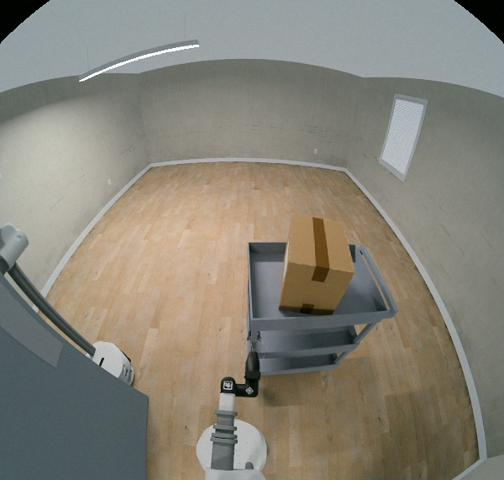

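Request:
move(r1={"joints":{"gripper_m":0.12}}, blocking=false, cameras=[])

Request:
wait(seconds=1.8, cameras=[])

Request:
move(r1={"base":{"translate_m":-0.25},"joints":{"arm_m":0.0}}, blocking=false, cameras=[])

Request:
wait(seconds=3, cameras=["r1_head_camera"])

Request:
move(r1={"base":{"strafe_m":-1.2},"joints":{"lift_m":0.75,"wrist_yaw_rad":1.571,"wrist_roll_rad":1.571}}, blocking=false, cameras=[])

Request:
wait(seconds=7, cameras=["r1_head_camera","r1_wrist_camera","r1_head_left_camera"])

Scene clock: 540.30 s.
move: r1 moving
r1.base_odometry: x=-2.313 y=+0.075 heading=-2.399
r1.turned_by_wheels: +0.000
r1.turned_by_imu: -0.001
r1.base_tilt: forward=-1.6 right=+1.2
r1.lidar_m: 0.49 3.54 0.65 0.55 0.59 0.73 3.74 0.80 0.97 2.27 0.76 0.52
r1.base_status: not commanded
r1.joint_positions: lift_m=+0.480 arm_m=+0.120 wrist_yaw_rad=-0.001 wrist_pitch_rad=+0.002 wrist_roll_rad=+0.000 gripper_m=-0.004
r1.joint_status: gripper_m moving
r1.measured_speeds: all 0
r1.motor_effort: lift_m=+23(23) arm_m=-4(4) wheel_0=-3(4) wheel_1=-1(2) wheel_2=+4(4)
r1.servo_current: wrist_yaw_rad=52(72) wrist_pitch_rad=39(46) wrist_roll_rad=52(52) gripper_m=59(72)
r1.contact_limits: translate_m 0.6
r1.hand_pose: x=+0.5793 y=-0.0876 z=+0.6573 quat_wxyz=(+1.000, +0.000, +0.001, +0.000) (m; r1's base frame)
r1.wrist_depth_mm: - - - 157 161 164 167 / - - - 163 229 233 232 / - - - 163 508 530 549 / - - - 163 - - - / - - - 164 - - - / - - 211 164 180 - - / 1708 1618 182 146 146 - -
r2: as last shown
r2.turned_by_imu: +0.003
r2.lidar_m: 1.12 0.47 0.29 0.98 1.10 4.84 - 2.00 1.51 1.44 1.55 1.16
r2.servo_current: wrist_yaw_rad=104(111) wrist_pitch_rad=46(46) wrist_roll_rad=39(52) gripper_m=52(52)
r2.contact_limits: translate_m 0.5
r2.wrist_depth_mm: - - 249 236 233 225 220 / - - 251 237 234 227 220 / - - 252 175 236 228 224 / - - 253 174 236 229 223 / - - 255 173 238 230 224 / - - 183 167 236 230 225 / - - 257 - 131 231 227
pictures: none
No camera images: "cameras" was empty.

Scene clock: 542.03 s.
earlier move: r1 done
r1.base_odometry: x=-2.313 y=+0.075 heading=-2.399
r1.turned_by_wheels: +0.000
r1.turned_by_imu: +0.000
r1.base_tilt: forward=-1.6 right=+1.2
r1.lidar_m: 0.50 3.54 0.63 0.56 0.58 0.76 3.73 0.80 0.99 2.30 0.76 0.49
r1.base_status: not commanded
r1.joint_positions: lift_m=+0.480 arm_m=+0.120 wrist_yaw_rad=-0.001 wrist_pitch_rad=+0.002 wrist_roll_rad=+0.000 gripper_m=+0.120
r1.joint_status: all done
r1.measured_speeds: all 0
r1.motor_effort: lift_m=+23(23) arm_m=-4(4) wheel_0=-2(4) wheel_1=-2(2) wheel_2=+4(4)
r1.servo_current: wrist_yaw_rad=46(78) wrist_pitch_rad=46(52) wrist_roll_rad=33(65) gripper_m=46(104)
r1.contact_limits: translate_m 0.6
r1.hand_pose: x=+0.5793 y=-0.0876 z=+0.6573 quat_wxyz=(+1.000, +0.000, +0.001, +0.000) (m; r1's base frame)
r1.wrist_depth_mm: - - - 156 160 163 166 / - - - 162 229 232 234 / - - - 162 504 525 549 / - - - 163 - - - / - - - 163 - - - / - 1983 - 163 191 - - / 1708 1464 1576 144 - - -
r2.base_odometry: x=-3.772 y=+0.300 heading=-2.682
r2.turned_by_wheels: +0.000
r2.turned_by_imu: +0.000
r2.base_tilt: forward=-0.7 right=+0.1
r2.lidar_m: 1.11 0.48 0.29 0.95 1.10 4.82 - 2.00 1.50 1.45 1.51 1.17
r2.base_status: not commanded
r2.joint_positions: lift_m=+0.950 arm_m=+0.000 wrist_yaw_rad=+1.708 wrist_pitch_rad=+0.001 wrist_roll_rad=+0.000 gripper_m=-0.018
r2.joint_status: not commanded
r2.measured_speeds: all 0
r2.motor_effort: lift_m=+20(20) arm_m=+4(4) wheel_0=+17(18) wheel_1=+3(3) wheel_2=-7(7)
r2.servo_current: wrist_yaw_rad=98(111) wrist_pitch_rad=46(46) wrist_roll_rad=46(59) gripper_m=59(59)
r2.contact_limits: translate_m 0.5
r2.hand_pose: x=+0.2181 y=+0.2976 z=+1.1277 quat_wxyz=(+0.657, +0.000, +0.000, +0.754) (m; r2's base frame)
r2.wrist_depth_mm: - - 249 237 234 226 220 / - - 251 238 235 227 220 / - - 252 175 235 229 224 / - - 254 174 237 229 224 / - - 255 173 238 229 225 / - - 182 168 236 231 225 / - - 257 - 130 230 228
wait: 1.73 of 1.8 s (r1 has come to rest)
pictures: none
No camera images: "cameras" was empty.

Scene clock: 542.53 s.
move: r1 moving
r1.base_odometry: x=-2.289 y=+0.096 heading=-2.399
r1.turned_by_wheels: +0.000
r1.turned_by_imu: +0.000
r1.base_tilt: forward=-1.6 right=+1.3
r1.lidar_m: 0.51 3.54 0.64 0.55 0.58 0.76 3.69 0.79 0.94 2.30 0.83 0.54
r1.base_status: translate_m moving
r1.joint_positions: lift_m=+0.480 arm_m=+0.069 wrist_yaw_rad=-0.001 wrist_pitch_rad=+0.002 wrist_roll_rad=+0.000 gripper_m=+0.120
r1.joint_status: arm_m moving
r1.measured_speeds: translate_m=-0.121 strafe_m=+0.000 rotate_rad=-0.004 lift_m=+0.000 arm_m=-0.195 wrist_yaw_rad=+0.000 wrist_pitch_rad=+0.000 wrist_roll_rad=+0.000
r1.motor_effort: lift_m=+23(23) arm_m=-3(7) wheel_0=-6(7) wheel_1=-5(7) wheel_2=+9(10)
r1.servo_current: wrist_yaw_rad=39(65) wrist_pitch_rad=46(46) wrist_roll_rad=59(59) gripper_m=39(46)
r1.hand_pose: x=+0.5285 y=-0.0876 z=+0.6573 quat_wxyz=(+1.000, +0.000, +0.001, +0.000) (m; r1's base frame)
r1.wrist_depth_mm: - - - 227 230 235 238 / - - - 229 233 237 241 / - - - 234 508 525 549 / - - - 234 - - - / - - - 236 - - - / - 1983 - 237 189 - - / 1661 1464 1576 143 - - -
r2: as last shown
r2.base_tilt: forward=-0.7 right=+0.0
r2.lidar_m: 1.10 0.45 0.26 0.99 1.11 4.83 - 2.02 1.51 1.44 1.53 1.17
r2.servo_current: wrist_yaw_rad=104(111) wrist_pitch_rad=39(46) wrist_roll_rad=52(59) gripper_m=52(59)
r2.contact_limits: translate_m 0.5
r2.wrist_depth_mm: - - 250 236 233 225 220 / - - 251 238 234 225 220 / - - 251 175 236 229 222 / - - 254 174 237 229 223 / - - 255 174 237 230 224 / - - 183 167 236 231 225 / - - 257 - 130 230 227
pictures: none
No camera images: "cameras" was empty.

Scene clock: 544.33 s.
earlier move: r1 done
r1.base_odometry: x=-2.128 y=+0.244 heading=-2.399
r1.turned_by_wheels: +0.000
r1.turned_by_imu: +0.000
r1.base_tilt: forward=-1.6 right=+1.3
r1.lidar_m: 0.75 3.54 0.59 0.54 0.55 0.76 3.46 0.63 0.63 1.62 2.39 0.79
r1.base_status: done
r1.joint_positions: lift_m=+0.480 arm_m=+0.000 wrist_yaw_rad=-0.001 wrist_pitch_rad=+0.002 wrist_roll_rad=+0.000 gripper_m=+0.120
r1.joint_status: all done
r1.measured_speeds: all 0
r1.motor_effort: lift_m=+23(23) arm_m=-4(7) wheel_0=-2(8) wheel_1=-2(7) wheel_2=-1(10)
r1.servo_current: wrist_yaw_rad=46(72) wrist_pitch_rad=33(46) wrist_roll_rad=65(65) gripper_m=46(52)
r1.hand_pose: x=+0.4593 y=-0.0876 z=+0.6573 quat_wxyz=(+1.000, +0.000, +0.001, +0.000) (m; r1's base frame)
r1.wrist_depth_mm: - - - - 609 603 - / - - - 535 549 564 - / - - - 530 544 559 569 / - - - - - - - / - - - - - - - / - 1983 - 539 190 196 - / 1708 1499 1576 139 - - 1464
r2.base_odometry: x=-3.772 y=+0.300 heading=-2.682
r2.turned_by_wheels: +0.000
r2.turned_by_imu: +0.000
r2.base_tilt: forward=-0.7 right=+0.0
r2.lidar_m: 1.10 0.47 0.28 1.05 1.10 4.85 - 2.02 1.49 1.45 1.51 1.15
r2.base_status: not commanded
r2.joint_positions: lift_m=+0.950 arm_m=+0.000 wrist_yaw_rad=+1.708 wrist_pitch_rad=+0.001 wrist_roll_rad=+0.000 gripper_m=-0.018
r2.joint_status: not commanded
r2.measured_speeds: all 0
r2.motor_effort: lift_m=+20(21) arm_m=+3(4) wheel_0=+17(18) wheel_1=+3(3) wheel_2=-7(8)
r2.servo_current: wrist_yaw_rad=91(111) wrist_pitch_rad=39(46) wrist_roll_rad=39(59) gripper_m=46(59)
r2.contact_limits: translate_m 0.5
r2.hand_pose: x=+0.2181 y=+0.2976 z=+1.1277 quat_wxyz=(+0.657, +0.000, +0.000, +0.754) (m; r2's base frame)
r2.wrist_depth_mm: - - 250 236 233 226 220 / - - 252 238 235 225 221 / - - 252 176 236 229 223 / - - 254 174 237 229 223 / - - 255 173 237 229 225 / - - 182 168 236 231 225 / - - 258 - 130 229 227
wait: 1.80 of 3 s (r1 has come to rest)
pictures: r1_head_camera
Images, in order (width x height): r1_head_camera 420x560.

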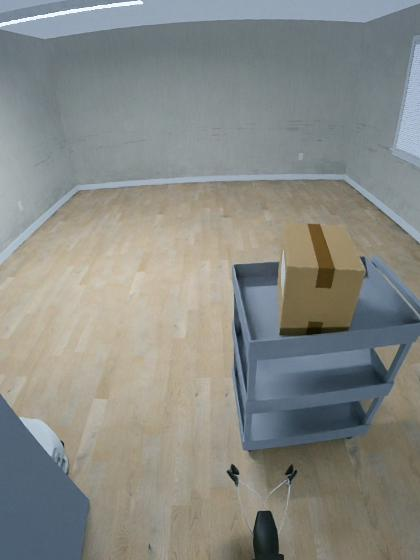

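Scene clock: 544.83 s.
move: r1 moving
r1.base_odometry: x=-2.153 y=+0.270 heading=-2.399
r1.turned_by_wheels: +0.000
r1.turned_by_imu: +0.000
r1.base_tilt: forward=-1.6 right=+1.3
r1.lidar_m: 0.73 3.58 0.62 0.58 0.58 3.52 3.45 0.59 0.61 1.64 2.36 0.77
r1.base_status: strafe_m moving
r1.joint_positions: lift_m=+0.518 arm_m=+0.000 wrist_yaw_rad=+0.587 wrist_pitch_rad=+0.002 wrist_roll_rad=+0.582 gripper_m=+0.120
r1.joint_status: lift_m moving; wrist_yaw_rad moving; wrist_roll_rad moving
r1.measured_speeds: translate_m=+0.000 strafe_m=-0.140 rotate_rad=+0.000 lift_m=+0.146 arm_m=+0.000 wrist_yaw_rad=+1.820 wrist_pitch_rad=+0.000 wrist_roll_rad=+1.820
r1.motor_effort: lift_m=+27(27) arm_m=-4(4) wheel_0=+11(11) wheel_1=-9(11) wheel_2=+1(2)
r1.servo_current: wrist_yaw_rad=65(117) wrist_pitch_rad=39(52) wrist_roll_rad=78(117) gripper_m=46(46)
r1.hand_pose: x=+0.4595 y=+0.0869 z=+0.6952 quat_wxyz=(+0.917, +0.274, +0.084, +0.277) (m; r1's base frame)
r1.wrist_depth_mm: - - - - - 413 - / - - - - - - - / - - - - - - - / - - - - - - - / - - - - - 1863 1430 / - - - - 1921 1205 1182 / 991 - - 145 1397 1160 991
r2: as last shown
r2.lidar_m: 1.11 0.48 0.29 1.07 1.10 4.82 - 2.03 1.50 1.46 1.50 1.15
r2.motor_effort: lift_m=+20(20) arm_m=+4(4) wheel_0=+17(18) wheel_1=+3(3) wheel_2=-7(7)
r2.servo_current: wrist_yaw_rad=104(111) wrist_pitch_rad=39(39) wrist_roll_rad=52(65) gripper_m=52(52)
r2.contact_limits: translate_m 0.5
r2.wrist_depth_mm: - - 250 237 233 226 220 / - - 251 238 234 228 222 / - - 253 175 236 228 223 / - - 254 174 237 229 224 / - - 256 173 238 229 225 / - - 182 168 236 231 226 / - - 257 - 130 231 227
pictures: none
No camera images: "cameras" was empty.

Scene clock: 549.67 s.
earlier move: r1 done
r1.base_odometry: x=-2.940 y=+1.128 heading=-2.399
r1.turned_by_wheels: +0.000
r1.turned_by_imu: -0.006
r1.base_tilt: forward=-1.6 right=+1.3
r1.lidar_m: 3.87 0.92 1.10 1.73 0.59 0.41 0.39 0.39 0.57 1.10 1.16 1.53
r1.base_status: done
r1.joint_positions: lift_m=+0.750 arm_m=+0.000 wrist_yaw_rad=+1.568 wrist_pitch_rad=+0.002 wrist_roll_rad=+1.569 gripper_m=+0.120
r1.joint_status: all done
r1.measured_speeds: all 0
r1.motor_effort: lift_m=+24(28) arm_m=-4(4) wheel_0=+2(11) wheel_1=+1(11) wheel_2=+0(2)
r1.servo_current: wrist_yaw_rad=46(117) wrist_pitch_rad=39(52) wrist_roll_rad=33(117) gripper_m=46(52)
r1.hand_pose: x=+0.2591 y=+0.2882 z=+0.9272 quat_wxyz=(+0.502, +0.500, +0.499, +0.499) (m; r1's base frame)
r1.wrist_depth_mm: - - - - - 1618 1229 / - - - - - 1808 1308 / - - - - - 1983 1308 / - - 1756 - - 1661 1336 / - - - - - 1661 1366 / - 193 - - 190 213 1366 / - 139 - 144 - - 1366
r2.base_odometry: x=-3.772 y=+0.300 heading=-2.682
r2.turned_by_wheels: +0.000
r2.turned_by_imu: +0.001
r2.base_tilt: forward=-0.7 right=+0.0
r2.lidar_m: 1.12 0.45 0.29 1.07 1.10 4.85 - 2.03 1.50 1.42 1.53 1.17
r2.base_status: not commanded
r2.joint_positions: lift_m=+0.950 arm_m=+0.000 wrist_yaw_rad=+1.708 wrist_pitch_rad=+0.001 wrist_roll_rad=+0.000 gripper_m=-0.018
r2.joint_status: not commanded
r2.measured_speeds: all 0
r2.motor_effort: lift_m=+20(21) arm_m=+4(4) wheel_0=+17(18) wheel_1=+3(3) wheel_2=-7(7)
r2.servo_current: wrist_yaw_rad=104(117) wrist_pitch_rad=39(46) wrist_roll_rad=52(65) gripper_m=52(59)
r2.contact_limits: translate_m 0.5
r2.hand_pose: x=+0.2181 y=+0.2976 z=+1.1277 quat_wxyz=(+0.657, +0.000, +0.000, +0.754) (m; r2's base frame)
r2.wrist_depth_mm: - - 250 237 234 226 220 / - - 250 238 235 227 221 / - - 252 175 236 228 223 / - - 254 174 237 229 223 / - - 256 174 238 230 224 / - - 182 168 236 231 224 / - - 257 - 130 231 227
wait: 4.83 of 7 s (r1 has come to rest)
pictures: r1_head_camera, r1_head_left_camera, r1_wrist_camera
Images, in order (width x height): r1_head_camera 420x560, r1_head_left_camera 420x672, r1_wrist_camera 616x392.

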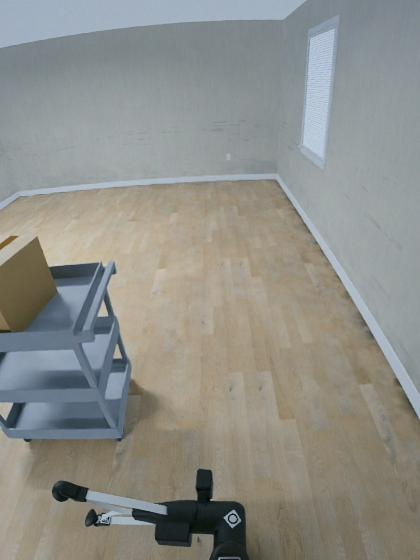

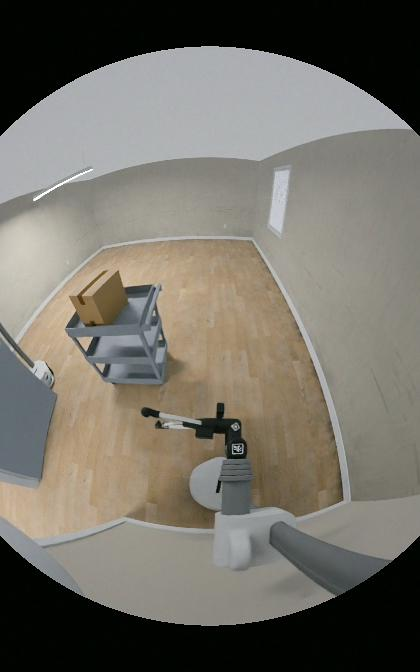

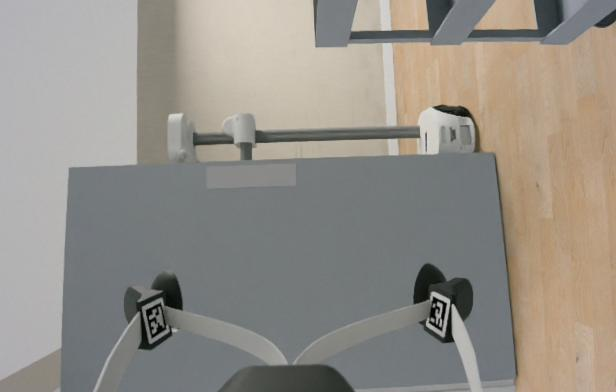

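Request:
wait(seconds=0, cameras=["r1_head_camera","r1_head_left_camera","r1_wrist_camera","r2_head_camera"])

Scene clock: 573.23 s.
r1.base_odometry: x=-2.940 y=+1.128 heading=-2.399
r1.turned_by_wheels: +0.000
r1.turned_by_imu: -0.002
r1.base_tilt: forward=-1.6 right=+1.2
r1.lidar_m: 3.90 0.92 1.11 1.73 0.61 0.41 0.39 0.41 0.57 1.09 1.15 1.55
r1.base_status: done
r1.joint_positions: lift_m=+0.750 arm_m=+0.000 wrist_yaw_rad=+1.568 wrist_pitch_rad=+0.002 wrist_roll_rad=+1.569 gripper_m=+0.120
r1.joint_status: all done
r1.measured_speeds: all 0
r1.motor_effort: lift_m=+24(28) arm_m=-4(4) wheel_0=+2(11) wheel_1=+1(11) wheel_2=+0(2)
r1.servo_current: wrist_yaw_rad=39(117) wrist_pitch_rad=46(52) wrist_roll_rad=59(117) gripper_m=46(52)
r1.hand_pose: x=+0.2591 y=+0.2882 z=+0.9272 quat_wxyz=(+0.502, +0.500, +0.499, +0.499) (m; r1's base frame)
r1.wrist_depth_mm: - - - - - 1618 1229 / - - - - - 1863 1336 / - - - - - 1863 1281 / - - 1756 - - 1661 1366 / - - - - - 1661 1336 / - 193 - - 191 214 1366 / - 139 - 145 - - 1366
r2.base_odometry: x=-3.772 y=+0.300 heading=-2.682
r2.turned_by_wheels: +0.000
r2.turned_by_imu: +0.003
r2.base_tilt: forward=-0.8 right=+0.1
r2.lidar_m: 1.10 0.46 0.30 1.06 1.10 4.86 - 2.05 1.50 1.45 1.53 1.15
r2.base_status: not commanded
r2.joint_positions: lift_m=+0.950 arm_m=+0.000 wrist_yaw_rad=+1.708 wrist_pitch_rad=+0.001 wrist_roll_rad=+0.000 gripper_m=-0.018
r2.joint_status: not commanded
r2.measured_speeds: all 0
r2.on_its_own: wrist_yaw_rad is at rest, and its servo_current (111 mA) is outside its rest range (0 to 104 mA)
r2.motor_effort: lift_m=+20(21) arm_m=+4(4) wheel_0=+17(18) wheel_1=+3(3) wheel_2=-7(7)
r2.servo_current: wrist_yaw_rad=111(117) wrist_pitch_rad=46(46) wrist_roll_rad=52(65) gripper_m=52(59)
r2.contact_limits: translate_m 0.5
r2.hand_pose: x=+0.2181 y=+0.2976 z=+1.1277 quat_wxyz=(+0.657, +0.000, +0.000, +0.754) (m; r2's base frame)
r2.wrist_depth_mm: - - 249 236 234 226 220 / - - 251 237 235 226 220 / - - 252 176 236 229 222 / - - 253 174 236 228 224 / - - 255 174 238 229 224 / - - 183 168 236 230 225 / - - 258 - 130 230 228
pictures: r1_head_camera, r1_head_left_camera, r1_wrist_camera, r2_head_camera
Images, in order (width x height): r1_head_camera 420x560, r1_head_left_camera 420x672, r1_wrist_camera 616x392, r2_head_camera 420x560.

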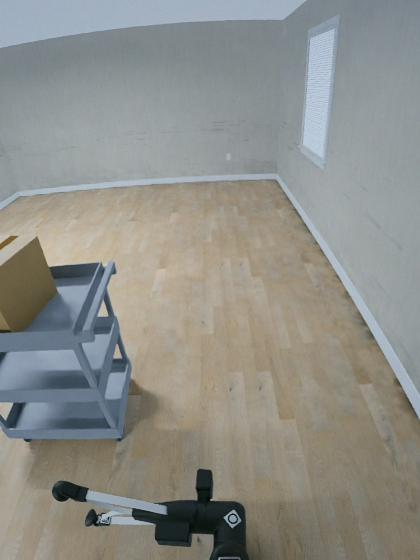

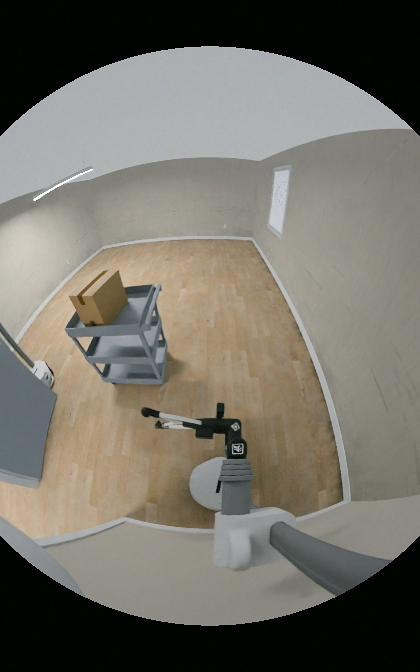

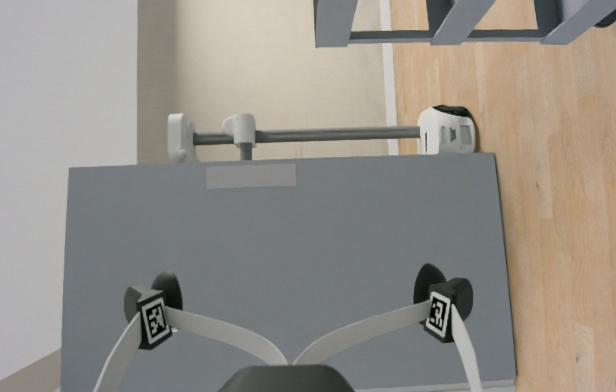

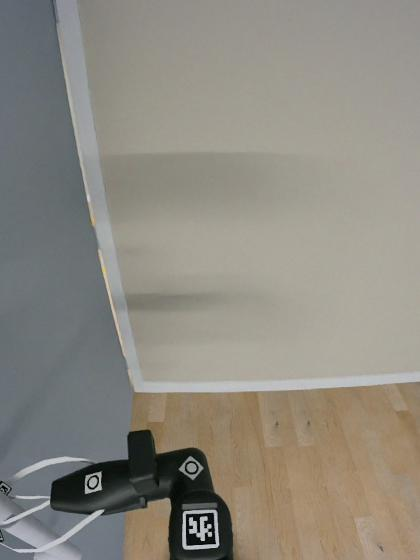

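Request:
zoom_image(camera="r1_head_camera", region=[0, 220, 200, 460])

Scaled by 2.100 from the camera's 420x560 image, which has a finer 600x800 frame.

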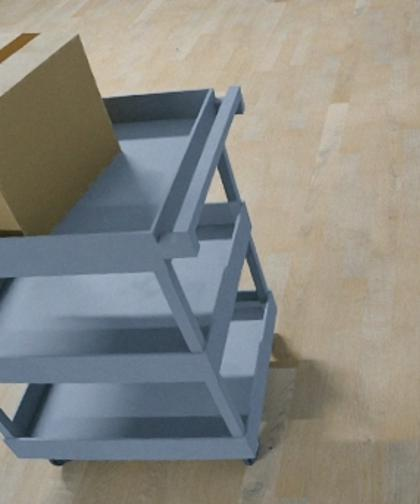

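Request:
move(blocking=false, cameras=[], r1={"base":{"translate_m":0.75,"strafe_m":-0.18},"joints":{"lift_m":0.85,"wrist_roll_rad":0},"pace":"fast"})

Request:
wait(seconds=5, cameras=["r1_head_camera","r1_head_left_camera","r1_wrist_camera"])

Scene clock: 605.37 s.
move: r1 moving
r1.base_odometry: x=-2.981 y=+1.105 heading=-2.399
r1.turned_by_wheels: +0.000
r1.turned_by_imu: -0.002
r1.base_tilt: forward=-1.6 right=+1.3
r1.lidar_m: 3.86 0.88 1.03 1.75 0.66 0.46 0.44 0.45 0.64 1.09 1.13 1.53
r1.base_status: translate_m moving; strafe_m moving
r1.joint_positions: lift_m=+0.811 arm_m=+0.000 wrist_yaw_rad=+1.569 wrist_pitch_rad=+0.002 wrist_roll_rad=+0.936 gripper_m=+0.120
r1.joint_status: lift_m moving; wrist_roll_rad moving
r1.measured_speeds: translate_m=+0.179 strafe_m=-0.042 rotate_rad=+0.004 lift_m=+0.206 arm_m=+0.000 wrist_yaw_rad=+0.000 wrist_pitch_rad=+0.000 wrist_roll_rad=-1.820
r1.motor_effort: lift_m=+25(28) arm_m=-4(4) wheel_0=+10(12) wheel_1=+3(7) wheel_2=-10(12)
r1.servo_current: wrist_yaw_rad=52(72) wrist_pitch_rad=39(46) wrist_roll_rad=91(111) gripper_m=39(46)
r1.hand_pose: x=+0.2590 y=+0.2882 z=+0.9889 quat_wxyz=(+0.632, +0.319, +0.319, +0.630) (m; r1's base frame)
r1.wrist_depth_mm: - - - - - 778 640 / - - - - - - - / - - - - - - - / - - - - - - 1708 / - - - - - 1808 1464 / - 203 - - 190 1464 1366 / - - - 138 - 1576 1229
r2.base_odometry: x=-3.772 y=+0.300 heading=-2.682
r2.turned_by_wheels: +0.000
r2.turned_by_imu: +0.005
r2.base_tilt: forward=-0.7 right=+0.0
r2.lidar_m: 1.11 0.45 0.29 1.07 1.10 4.82 - 2.03 1.52 1.44 1.51 1.13
r2.base_status: not commanded
r2.joint_positions: lift_m=+0.950 arm_m=+0.000 wrist_yaw_rad=+1.708 wrist_pitch_rad=+0.001 wrist_roll_rad=+0.000 gripper_m=-0.018
r2.joint_status: not commanded
r2.measured_speeds: all 0
r2.motor_effort: lift_m=+20(20) arm_m=+4(4) wheel_0=+17(18) wheel_1=+3(3) wheel_2=-7(7)
r2.servo_current: wrist_yaw_rad=104(104) wrist_pitch_rad=39(46) wrist_roll_rad=39(52) gripper_m=52(52)
r2.contact_limits: translate_m 0.5
r2.hand_pose: x=+0.2181 y=+0.2976 z=+1.1277 quat_wxyz=(+0.657, +0.000, +0.000, +0.754) (m; r2's base frame)
r2.wrist_depth_mm: - - 250 236 234 225 220 / - - 251 237 234 226 222 / - - 252 175 236 228 224 / - - 254 174 236 228 223 / - - 255 173 238 229 224 / - - 183 168 236 231 226 / - - 257 - 130 231 227
pictures: none
No camera images: "cameras" was empty.

Scene clock: 608.17 s.
earlier move: r1 done
r1.base_odometry: x=-3.614 y=+0.753 heading=-2.399
r1.turned_by_wheels: +0.000
r1.turned_by_imu: -0.001
r1.base_tilt: forward=-1.6 right=+1.3
r1.lidar_m: 3.06 4.78 0.65 0.64 2.02 1.18 1.12 1.19 0.94 0.89 0.95 1.27
r1.base_status: done
r1.joint_positions: lift_m=+0.850 arm_m=+0.000 wrist_yaw_rad=+1.569 wrist_pitch_rad=+0.002 wrist_roll_rad=+0.002 gripper_m=+0.120
r1.joint_status: all done
r1.measured_speeds: all 0
r1.motor_effort: lift_m=+24(28) arm_m=-4(4) wheel_0=-1(12) wheel_1=+1(7) wheel_2=+2(12)
r1.servo_current: wrist_yaw_rad=72(72) wrist_pitch_rad=39(46) wrist_roll_rad=65(111) gripper_m=46(52)
r1.hand_pose: x=+0.2590 y=+0.2882 z=+1.0272 quat_wxyz=(+0.708, +0.000, +0.001, +0.706) (m; r1's base frame)
r1.wrist_depth_mm: - - - - - - - / - - - - - - - / - - - - - - - / - - 1921 878 - - - / - - 891 866 - - - / - 194 891 866 190 - - / - 140 640 139 - - -
r2.base_odometry: x=-3.772 y=+0.300 heading=-2.682
r2.turned_by_wheels: +0.000
r2.turned_by_imu: +0.000
r2.base_tilt: forward=-0.7 right=+0.1
r2.lidar_m: 1.12 0.47 0.29 1.07 1.11 4.82 - 2.03 1.51 1.45 1.54 1.15
r2.base_status: not commanded
r2.joint_positions: lift_m=+0.950 arm_m=+0.000 wrist_yaw_rad=+1.708 wrist_pitch_rad=+0.001 wrist_roll_rad=+0.000 gripper_m=-0.018
r2.joint_status: not commanded
r2.measured_speeds: all 0
r2.motor_effort: lift_m=+20(21) arm_m=+4(4) wheel_0=+17(18) wheel_1=+3(3) wheel_2=-7(7)
r2.servo_current: wrist_yaw_rad=104(111) wrist_pitch_rad=33(46) wrist_roll_rad=59(59) gripper_m=59(59)
r2.contact_limits: translate_m 0.5
r2.hand_pose: x=+0.2181 y=+0.2976 z=+1.1277 quat_wxyz=(+0.657, +0.000, +0.000, +0.754) (m; r2's base frame)
r2.wrist_depth_mm: - - 250 236 232 225 220 / - - 250 238 234 227 220 / - - 253 175 236 228 222 / - - 254 174 236 229 223 / - - 255 173 238 229 225 / - - 183 168 236 231 225 / - - 256 - 130 231 228
wait: 2.80 of 5 s (r1 has come to rest)
pictures: r1_head_camera, r1_head_left_camera, r1_wrist_camera
Images, in order (width x height): r1_head_camera 420x560, r1_head_left_camera 420x672, r1_wrist_camera 616x392.

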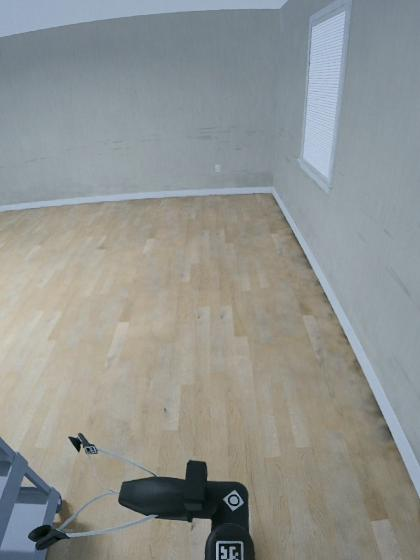

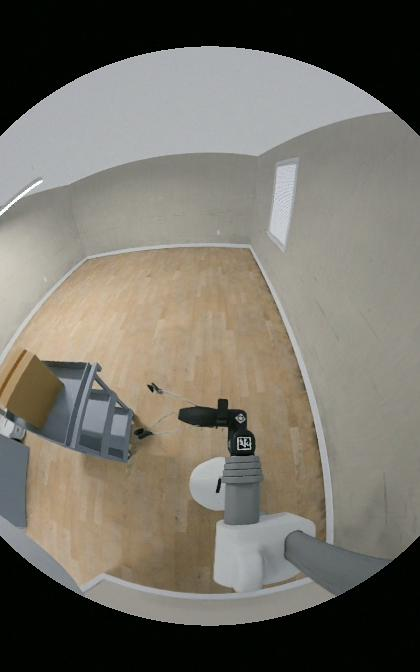

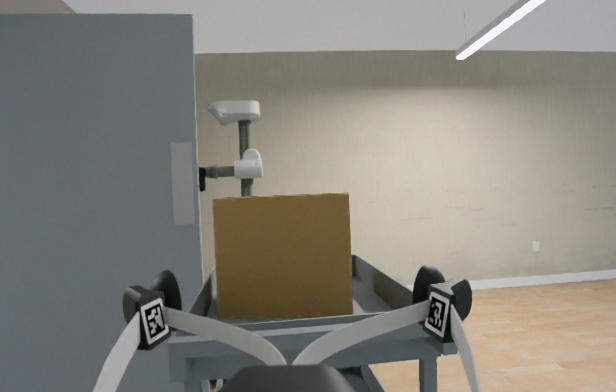

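Request:
zoom_image(camera="r1_wrist_camera", region=[130, 220, 490, 392])

Scaled by 1.400.

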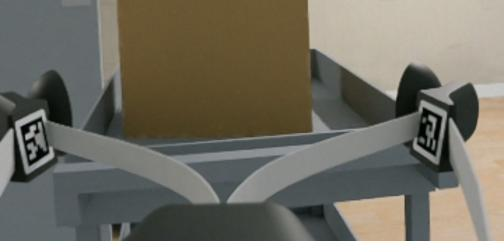

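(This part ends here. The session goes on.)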